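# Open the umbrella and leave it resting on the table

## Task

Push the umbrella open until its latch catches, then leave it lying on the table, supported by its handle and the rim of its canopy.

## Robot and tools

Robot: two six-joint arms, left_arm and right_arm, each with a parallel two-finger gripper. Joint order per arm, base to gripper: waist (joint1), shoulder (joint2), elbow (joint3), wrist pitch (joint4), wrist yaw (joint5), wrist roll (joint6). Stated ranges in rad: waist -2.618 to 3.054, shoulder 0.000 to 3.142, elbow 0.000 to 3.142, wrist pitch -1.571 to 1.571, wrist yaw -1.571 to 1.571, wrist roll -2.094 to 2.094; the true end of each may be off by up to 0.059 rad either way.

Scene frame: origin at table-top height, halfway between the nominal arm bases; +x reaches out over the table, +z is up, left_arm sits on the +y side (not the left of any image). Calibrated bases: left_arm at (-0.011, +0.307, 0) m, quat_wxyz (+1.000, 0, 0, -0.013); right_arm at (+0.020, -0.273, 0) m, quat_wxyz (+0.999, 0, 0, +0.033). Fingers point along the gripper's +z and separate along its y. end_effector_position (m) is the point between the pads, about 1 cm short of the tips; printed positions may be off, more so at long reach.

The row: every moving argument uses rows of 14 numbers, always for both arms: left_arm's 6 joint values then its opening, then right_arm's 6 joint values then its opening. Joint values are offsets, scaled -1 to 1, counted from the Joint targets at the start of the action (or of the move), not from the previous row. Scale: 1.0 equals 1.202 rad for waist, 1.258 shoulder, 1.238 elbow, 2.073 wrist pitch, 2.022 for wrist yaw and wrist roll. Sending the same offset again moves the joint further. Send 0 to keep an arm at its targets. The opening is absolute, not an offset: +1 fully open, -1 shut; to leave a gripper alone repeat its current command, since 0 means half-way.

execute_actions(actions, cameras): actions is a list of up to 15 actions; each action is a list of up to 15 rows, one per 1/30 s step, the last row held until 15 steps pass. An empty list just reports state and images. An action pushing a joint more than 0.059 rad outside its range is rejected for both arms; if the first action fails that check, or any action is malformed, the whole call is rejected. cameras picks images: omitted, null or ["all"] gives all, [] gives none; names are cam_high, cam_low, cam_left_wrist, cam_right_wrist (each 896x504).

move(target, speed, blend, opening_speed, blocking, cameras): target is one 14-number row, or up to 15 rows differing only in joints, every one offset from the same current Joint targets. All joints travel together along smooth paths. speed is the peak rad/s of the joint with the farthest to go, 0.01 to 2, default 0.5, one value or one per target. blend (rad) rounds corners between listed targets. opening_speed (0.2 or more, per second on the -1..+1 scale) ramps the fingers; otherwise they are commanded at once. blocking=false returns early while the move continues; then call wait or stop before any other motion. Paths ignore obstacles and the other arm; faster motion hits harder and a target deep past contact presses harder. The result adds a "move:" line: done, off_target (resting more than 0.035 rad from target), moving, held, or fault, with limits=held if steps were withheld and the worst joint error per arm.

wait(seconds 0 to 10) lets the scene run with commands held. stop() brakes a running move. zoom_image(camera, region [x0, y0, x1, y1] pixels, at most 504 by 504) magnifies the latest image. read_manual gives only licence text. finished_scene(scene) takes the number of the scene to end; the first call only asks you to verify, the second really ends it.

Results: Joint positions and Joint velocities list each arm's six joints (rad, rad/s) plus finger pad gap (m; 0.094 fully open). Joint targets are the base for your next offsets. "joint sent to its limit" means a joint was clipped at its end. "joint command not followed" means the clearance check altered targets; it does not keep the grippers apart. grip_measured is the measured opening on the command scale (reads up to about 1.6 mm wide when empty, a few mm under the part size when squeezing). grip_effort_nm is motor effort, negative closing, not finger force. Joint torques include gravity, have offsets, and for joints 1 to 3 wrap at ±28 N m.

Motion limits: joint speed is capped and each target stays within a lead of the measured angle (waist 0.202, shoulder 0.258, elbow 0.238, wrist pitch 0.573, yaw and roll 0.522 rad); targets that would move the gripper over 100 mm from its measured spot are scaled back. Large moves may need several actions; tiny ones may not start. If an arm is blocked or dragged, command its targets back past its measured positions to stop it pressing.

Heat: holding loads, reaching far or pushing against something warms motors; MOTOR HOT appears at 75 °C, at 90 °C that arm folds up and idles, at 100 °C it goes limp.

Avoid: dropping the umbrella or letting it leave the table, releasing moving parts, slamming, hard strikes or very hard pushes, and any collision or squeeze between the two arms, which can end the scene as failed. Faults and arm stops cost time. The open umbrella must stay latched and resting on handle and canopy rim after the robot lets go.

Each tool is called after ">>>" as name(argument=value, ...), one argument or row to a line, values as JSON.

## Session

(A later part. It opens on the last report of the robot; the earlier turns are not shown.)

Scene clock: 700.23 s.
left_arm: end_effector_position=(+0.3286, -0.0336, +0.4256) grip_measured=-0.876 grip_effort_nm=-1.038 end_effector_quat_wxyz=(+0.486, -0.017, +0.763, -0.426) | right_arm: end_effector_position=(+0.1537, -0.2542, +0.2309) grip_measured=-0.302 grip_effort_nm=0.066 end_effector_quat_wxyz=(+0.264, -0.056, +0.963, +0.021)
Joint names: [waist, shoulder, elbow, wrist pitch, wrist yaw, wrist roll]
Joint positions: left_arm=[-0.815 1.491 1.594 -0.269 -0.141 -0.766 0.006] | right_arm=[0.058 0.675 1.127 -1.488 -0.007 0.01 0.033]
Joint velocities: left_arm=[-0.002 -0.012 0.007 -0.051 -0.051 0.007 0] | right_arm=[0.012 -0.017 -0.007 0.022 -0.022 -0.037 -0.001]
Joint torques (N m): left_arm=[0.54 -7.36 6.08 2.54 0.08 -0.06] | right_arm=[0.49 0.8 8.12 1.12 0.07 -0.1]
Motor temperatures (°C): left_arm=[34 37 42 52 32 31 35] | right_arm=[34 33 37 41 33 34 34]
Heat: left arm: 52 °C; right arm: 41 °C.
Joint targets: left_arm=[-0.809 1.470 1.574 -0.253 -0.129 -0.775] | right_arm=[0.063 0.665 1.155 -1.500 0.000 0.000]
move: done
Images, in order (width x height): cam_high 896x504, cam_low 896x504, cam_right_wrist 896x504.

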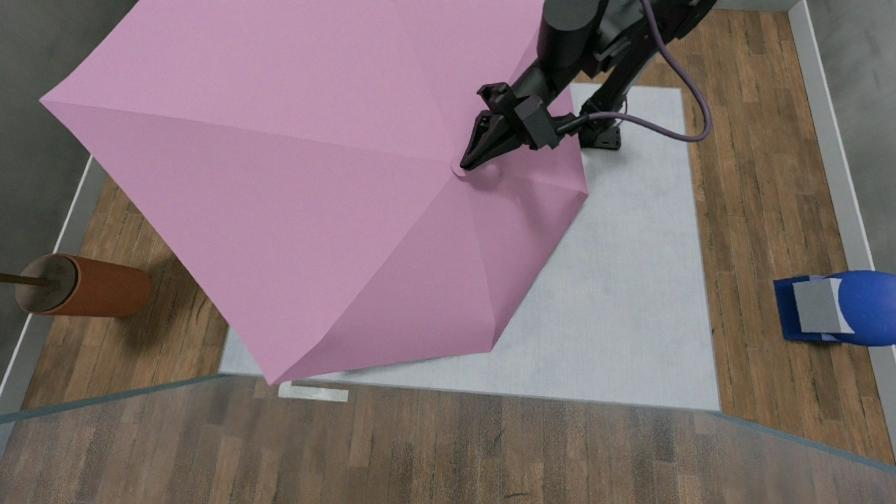

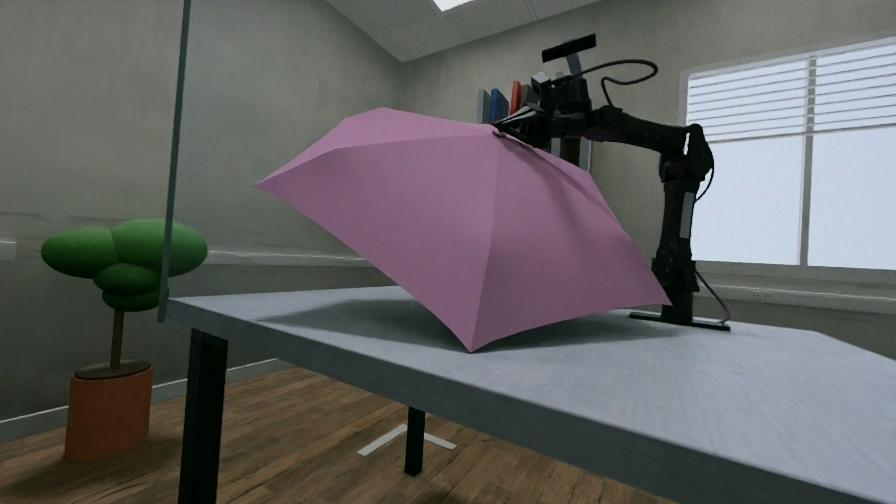

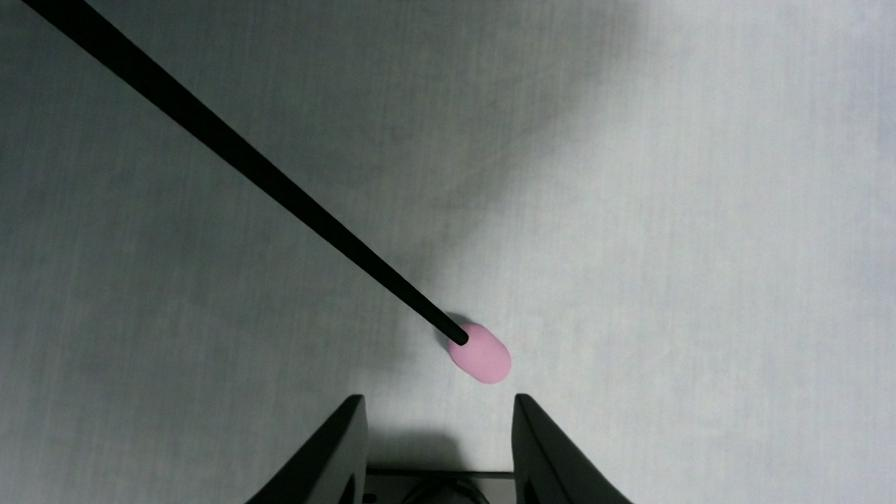

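>>> move(
  target=[0.0133,-0.1789,-0.2787,0.1114,0.0089,-0.004,-0.93,0,0,0,0,0,0,-0.3],
  speed=0.12,
  cameras=["cam_high","cam_low","cam_right_wrist"],
)

>>> zoom_image(
  camera="cam_low",
  region=[420, 240, 740, 380],
)

Scene clock: 712.80 s.
left_arm: end_effector_position=(+0.2998, +0.0039, +0.4118) grip_measured=-0.876 grip_effort_nm=-1.048 end_effector_quat_wxyz=(+0.510, -0.024, +0.727, -0.460) | right_arm: end_effector_position=(+0.1537, -0.2542, +0.2309) grip_measured=-0.302 grip_effort_nm=0.066 end_effector_quat_wxyz=(+0.264, -0.056, +0.963, +0.021)
Joint names: [waist, shoulder, elbow, wrist pitch, wrist yaw, wrist roll]
Joint positions: left_arm=[-0.799 1.265 1.248 -0.041 -0.122 -0.774 0.006] | right_arm=[0.058 0.675 1.127 -1.488 -0.007 0.01 0.033]
Joint velocities: left_arm=[-0.017 -0.002 -0.012 0.037 -0.022 -0.066 0] | right_arm=[0.007 0.007 -0.002 -0.066 -0.007 -0.007 0]
Joint torques (N m): left_arm=[0.55 -5.6 6.41 2.57 0.08 -0.06] | right_arm=[0.54 0.8 8.13 1.14 0.09 -0.09]
Motor temperatures (°C): left_arm=[34 37 41 52 32 31 35] | right_arm=[34 33 37 41 33 34 34]
Heat: left arm: 52 °C; right arm: 41 °C.
Joint targets: left_arm=[-0.793 1.245 1.229 -0.022 -0.111 -0.783] | right_arm=[0.063 0.665 1.155 -1.500 0.000 0.000]
move: done
Images, in order (width x height): cam_high 896x504, cam_low 896x504, cam_right_wrist 896x504.

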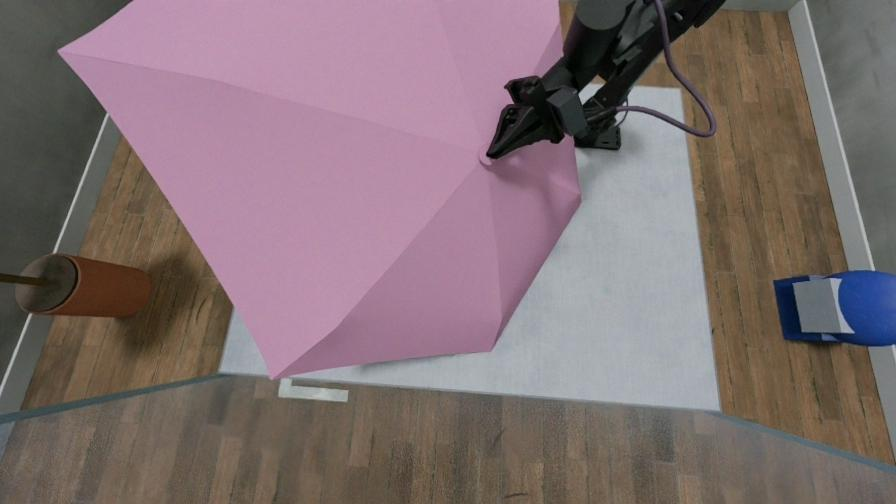

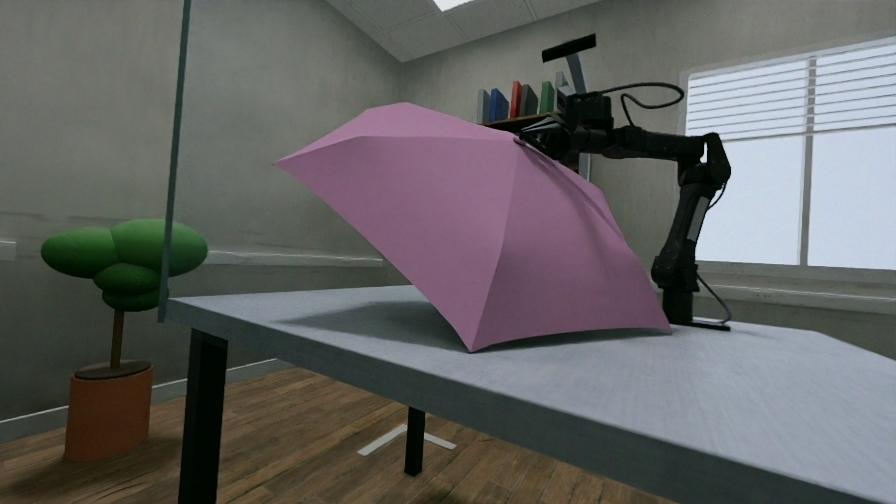

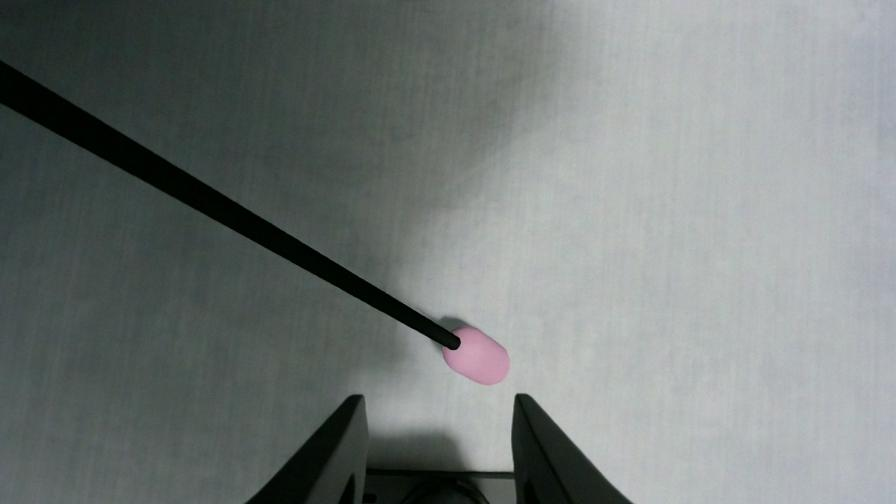

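Scaled by 1.575 from the camera's 896x504 image, which has a finer 1280x720 frame.

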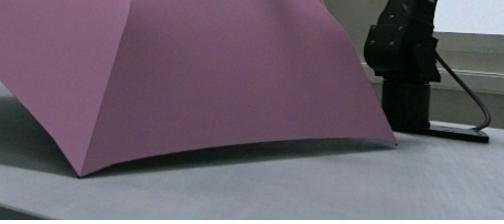

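>>> zoom_image(
  camera="cam_low",
  region=[620, 290, 720, 350],
)

>>> zoom_image(
  camera="cam_low",
  region=[430, 310, 530, 370],
)

>>> zoom_image(
  camera="cam_right_wrist",
  region=[400, 280, 560, 420],
)

Scaled by 5.040 from the camera's 896x504 image, which has a finer 1280x720 frame.

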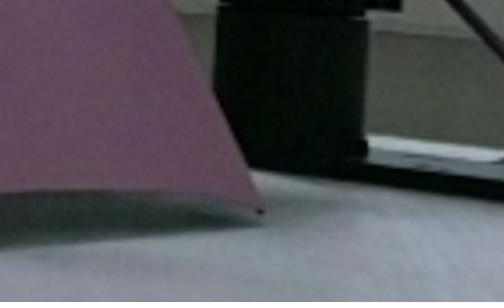

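Scaled by 5.040 from the camera's 896x504 image, which has a finer 1280x720 frame.

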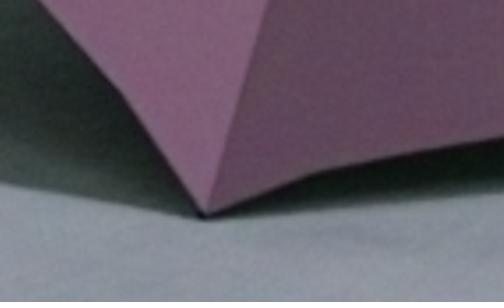

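Scaled by 3.150 from the camera's 896x504 image, which has a finer 1280x720 frame.

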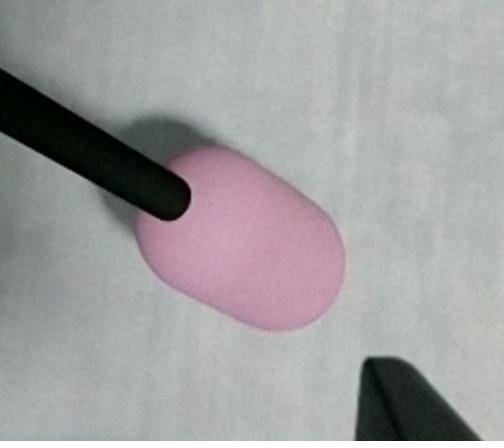

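>>> move(
  target=[0.0017,-0.0191,-0.0291,0.0121,0.001,0,-0.93,0,0,0,0,0,0,-0.3],
  speed=0.05,
  cameras=["cam_high","cam_low","cam_right_wrist"],
)

>>> zoom_image(
  camera="cam_low",
  region=[620, 290, 720, 350],
)

>>> zoom_image(
  camera="cam_right_wrist",
  region=[400, 280, 560, 420],
)

Scene clock: 723.43 s.
left_arm: end_effector_position=(+0.2962, +0.0059, +0.4110) grip_measured=-0.876 grip_effort_nm=-1.038 end_effector_quat_wxyz=(+0.512, -0.022, +0.721, -0.467) | right_arm: end_effector_position=(+0.1537, -0.2542, +0.2309) grip_measured=-0.302 grip_effort_nm=0.076 end_effector_quat_wxyz=(+0.264, -0.056, +0.963, +0.021)
Joint names: [waist, shoulder, elbow, wrist pitch, wrist yaw, wrist roll]
Joint positions: left_arm=[-0.799 1.244 1.213 -0.009 -0.115 -0.775 0.006] | right_arm=[0.058 0.675 1.127 -1.488 -0.007 0.01 0.033]
Joint velocities: left_arm=[0.007 -0.002 0.012 -0.051 -0.022 -0.022 0] | right_arm=[-0.002 -0.007 0.007 -0.007 -0.037 -0.037 0]
Joint torques (N m): left_arm=[0.72 -5.76 6.38 2.49 0.04 -0.05] | right_arm=[0.54 0.84 8.14 1.12 0.08 -0.08]
Motor temperatures (°C): left_arm=[34 37 41 52 32 31 35] | right_arm=[34 33 37 41 33 34 34]
Heat: left arm: 52 °C; right arm: 41 °C.
Joint targets: left_arm=[-0.791 1.221 1.193 0.003 -0.109 -0.784] | right_arm=[0.063 0.665 1.155 -1.500 0.000 0.000]
move: done
Images, in order (width x height): cam_high 896x504, cam_low 896x504, cam_right_wrist 896x504.

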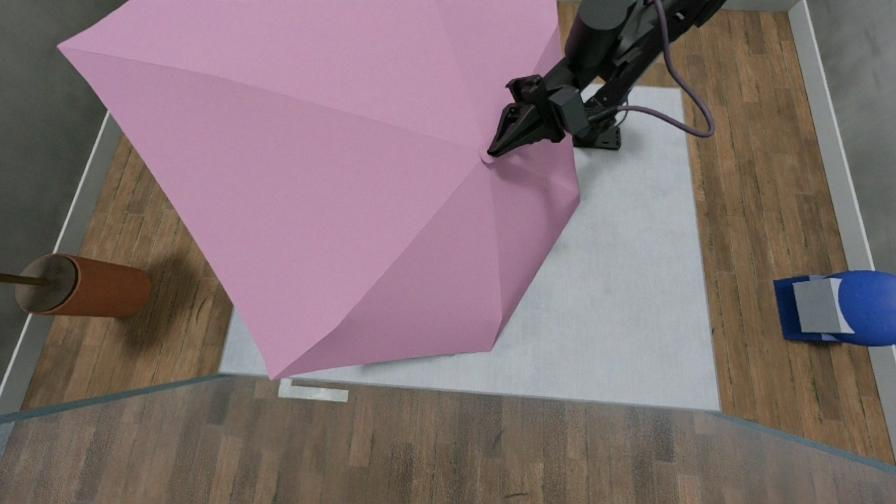

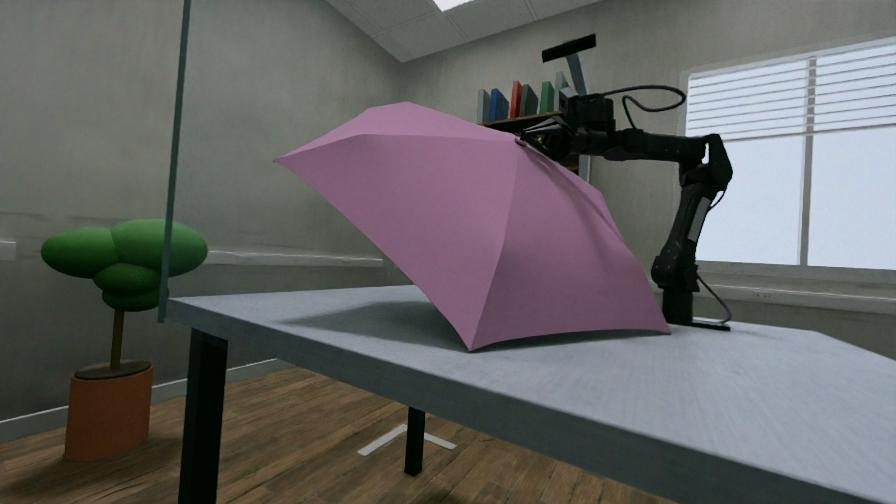

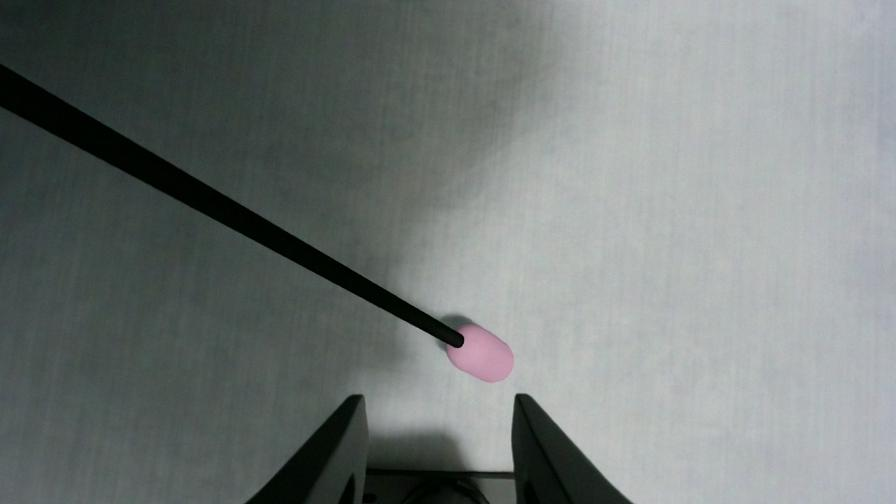

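Scaled by 5.040 from the camera's 896x504 image, which has a finer 1280x720 frame.

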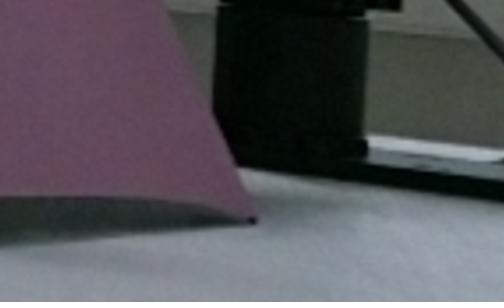

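Scaled by 3.150 from the camera's 896x504 image, which has a finer 1280x720 frame.

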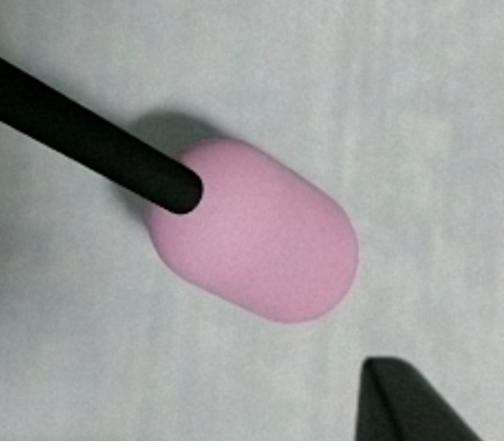

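>>> move(
  target=[0,0,0,0,0,0,-0.3,0,0,0,0,0,0,-0.3],
  opening_speed=0.4,
  cameras=["cam_high","cam_low","cam_right_wrist"],
)

>>> zoom_image(
  camera="cam_low",
  region=[480, 80, 640, 180],
)

>>> zoom_image(
  camera="cam_low",
  region=[620, 290, 720, 350],
)

Scene clock: 736.20 s.
left_arm: end_effector_position=(+0.2955, +0.0065, +0.4149) grip_measured=-0.301 grip_effort_nm=0.076 end_effector_quat_wxyz=(+0.513, -0.025, +0.716, -0.473) | right_arm: end_effector_position=(+0.1537, -0.2542, +0.2309) grip_measured=-0.302 grip_effort_nm=0.076 end_effector_quat_wxyz=(+0.264, -0.056, +0.963, +0.021)
Joint names: [waist, shoulder, elbow, wrist pitch, wrist yaw, wrist roll]
Joint positions: left_arm=[-0.799 1.241 1.213 0.002 -0.114 -0.782 0.033] | right_arm=[0.058 0.675 1.127 -1.488 -0.007 0.01 0.033]
Joint velocities: left_arm=[0.002 -0.002 -0.012 -0.022 -0.007 -0.095 0] | right_arm=[-0.002 -0.022 -0.012 0.051 -0.022 -0.007 0]
Joint torques (N m): left_arm=[0.7 -5.44 6.3 2.37 0.04 0.03] | right_arm=[0.5 0.83 8.14 1.14 0.08 -0.09]
Motor temperatures (°C): left_arm=[34 37 41 54 32 31 35] | right_arm=[34 33 37 40 33 34 34]
Heat: left arm: 54 °C; right arm: 40 °C.
Joint targets: left_arm=[-0.791 1.221 1.193 0.003 -0.109 -0.784] | right_arm=[0.063 0.665 1.155 -1.500 0.000 0.000]
move: done
Images, in order (width x height): cam_high 896x504, cam_low 896x504, cam_right_wrist 896x504.

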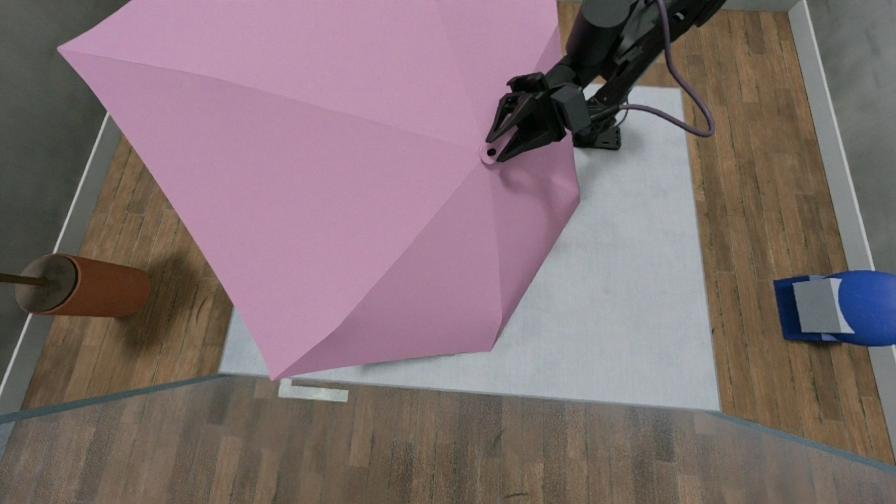

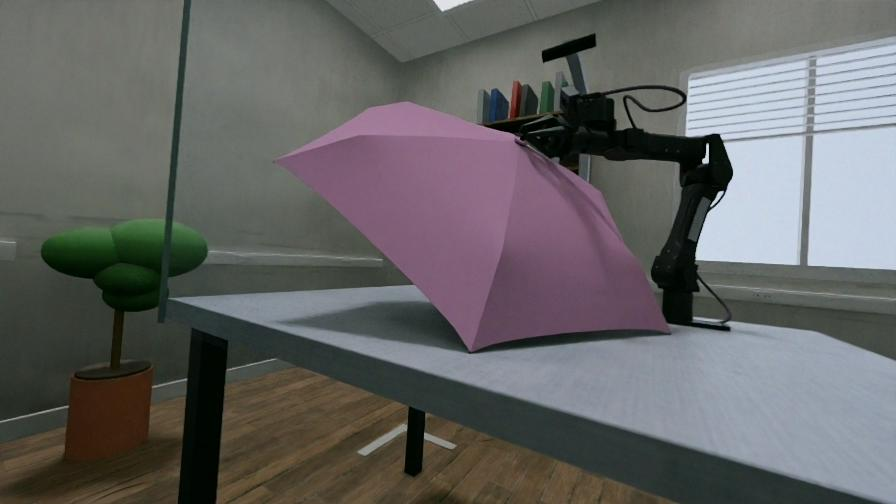

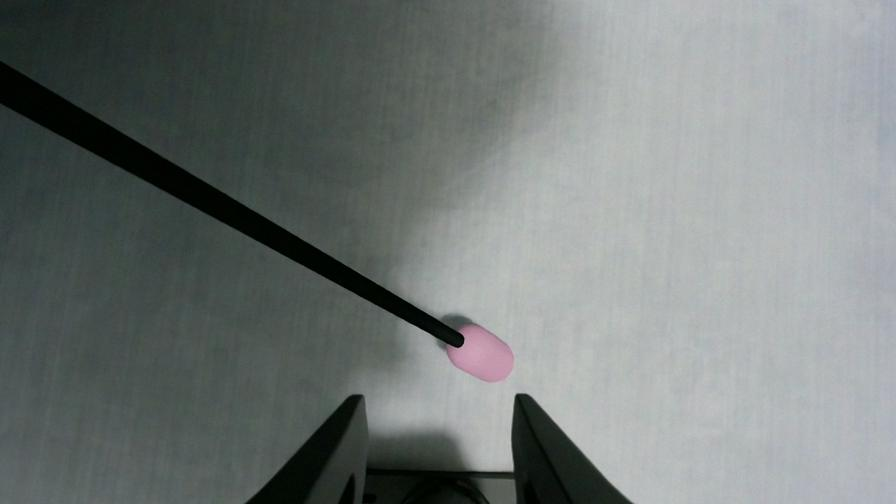

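Scaled by 3.150 from the camera's 896x504 image, which has a finer 1280x720 frame.

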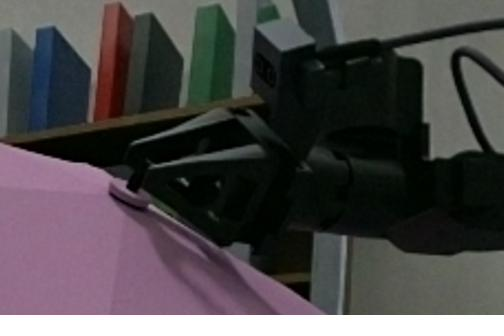

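Scaled by 5.040 from the camera's 896x504 image, which has a finer 1280x720 frame.

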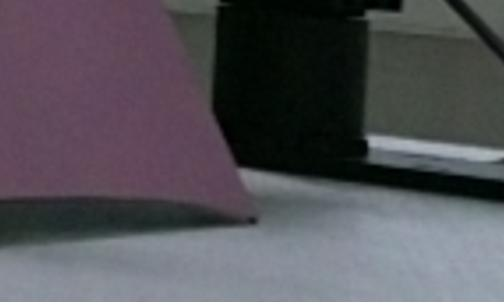

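>>> move(
  target=[
    [-0.0316,-0.1375,-0.0590,-0.0646,-0.0257,-0.0005,-0.3,0,0,0,0,0,0,-0.3],
    [-0.0241,-0.1200,0.4499,-0.4838,-0.0153,0.002,-0.3,0,0,0,0,0,0,-0.3],
  ],
  speed=[0.2,0.6],
  blend=0.02,
  cameras=["cam_high","cam_low","cam_right_wrist","cam_left_wrist"],
)

Scene clock: 756.73 s.
left_arm: end_effector_position=(+0.1964, +0.1120, +0.4698) grip_measured=-0.301 grip_effort_nm=0.066 end_effector_quat_wxyz=(+0.442, -0.016, +0.810, -0.384) | right_arm: end_effector_position=(+0.1537, -0.2542, +0.2309) grip_measured=-0.302 grip_effort_nm=0.081 end_effector_quat_wxyz=(+0.264, -0.056, +0.963, +0.021)
Joint names: [waist, shoulder, elbow, wrist pitch, wrist yaw, wrist roll]
Joint positions: left_arm=[-0.821 1.068 1.73 -0.984 -0.144 -0.783 0.033] | right_arm=[0.058 0.675 1.127 -1.488 -0.007 0.01 0.033]
Joint velocities: left_arm=[-0.002 -0.007 0.017 -0.081 -0.007 0.022 -0.001] | right_arm=[0.007 -0.027 -0.012 -0.037 0.081 0.022 0]
Joint torques (N m): left_arm=[0.16 -0.59 7.16 2.17 -0.02 0.09] | right_arm=[0.5 0.81 8.16 1.13 0.08 -0.08]
Motor temperatures (°C): left_arm=[34 36 41 53 32 31 33] | right_arm=[34 33 37 40 33 34 34]
Heat: left arm: 53 °C; right arm: 40 °C.
Joint targets: left_arm=[-0.820 1.070 1.750 -1.000 -0.140 -0.779] | right_arm=[0.063 0.665 1.155 -1.500 0.000 0.000]
move: done

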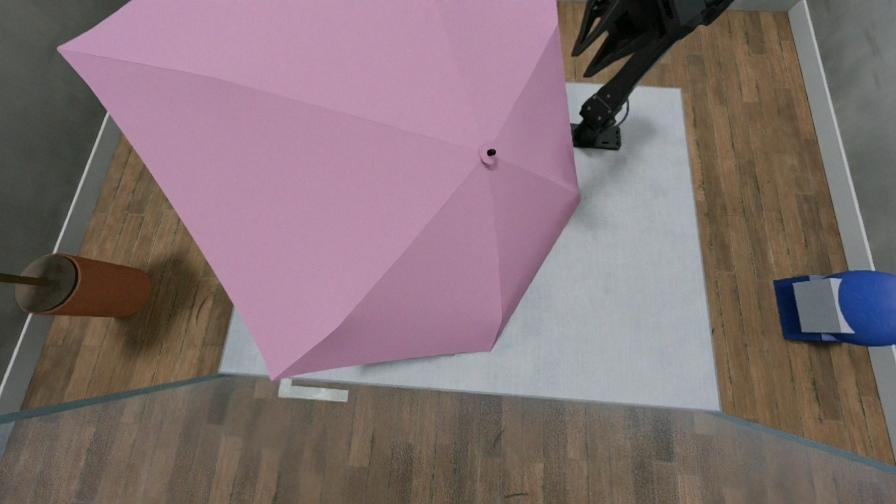

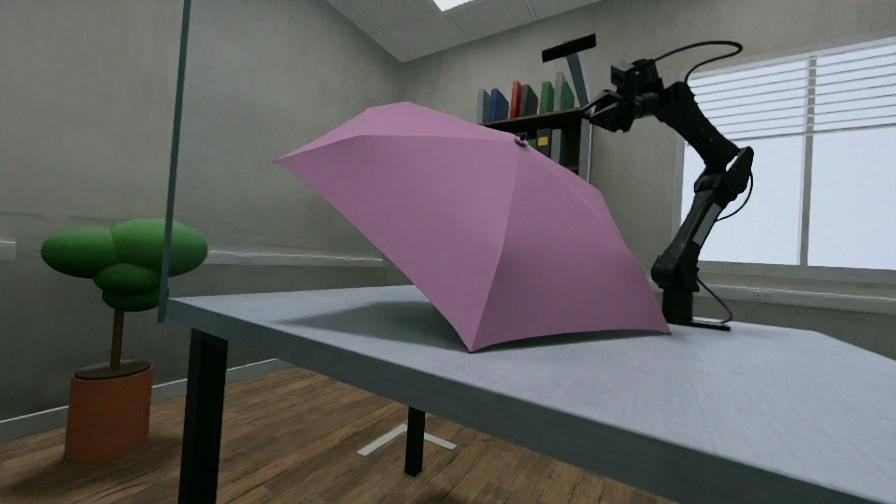

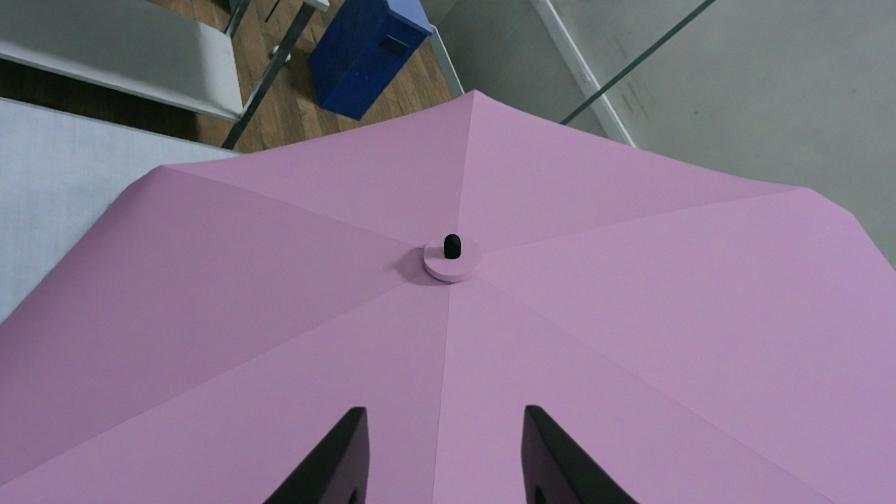

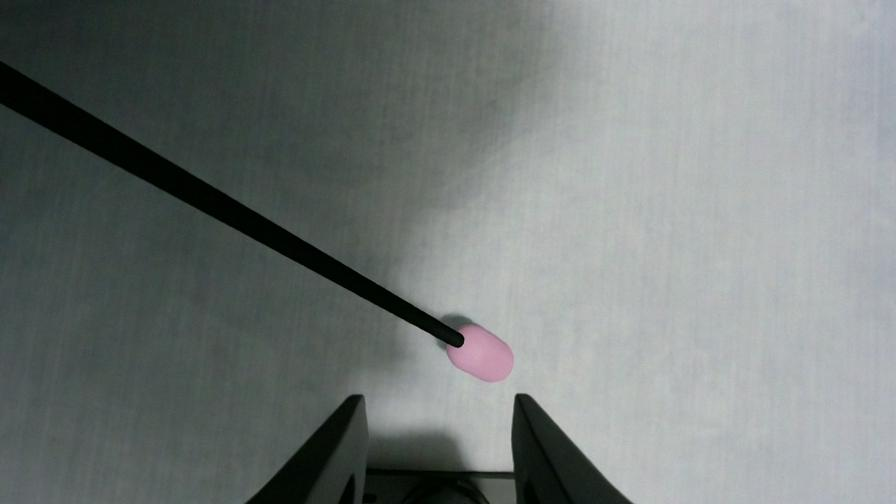

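>>> zoom_image(
  camera="cam_high",
  region=[520, 60, 680, 220],
)

>>> zoom_image(
  camera="cam_low",
  region=[600, 220, 760, 350],
)

>>> zoom_image(
  camera="cam_low",
  region=[430, 310, 530, 370],
)

Scaled by 3.150 from the camera's 896x504 image, which has a finer 1280x720 frame.

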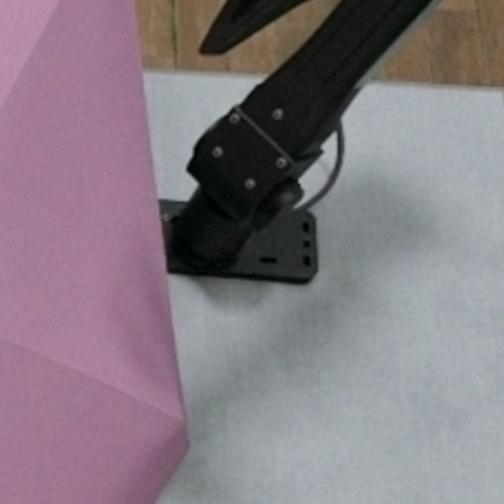

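Scaled by 3.150 from the camera's 896x504 image, which has a finer 1280x720 frame.

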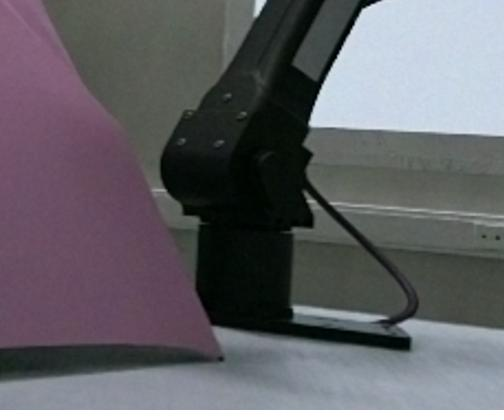

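Scaled by 5.040 from the camera's 896x504 image, which has a finer 1280x720 frame.

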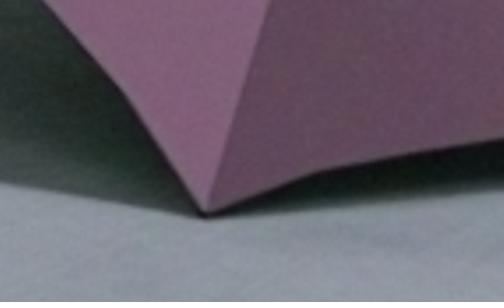

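>>> finished_scene(
  scene=2,
)

This call ended nothing. Check each condition of the task against the scene as it is now, look again where you are not sure, and mend what is not met. Then call finished_scene again.

>>> finished_scene(
  scene=2,
)

The scene is finished: the task was done.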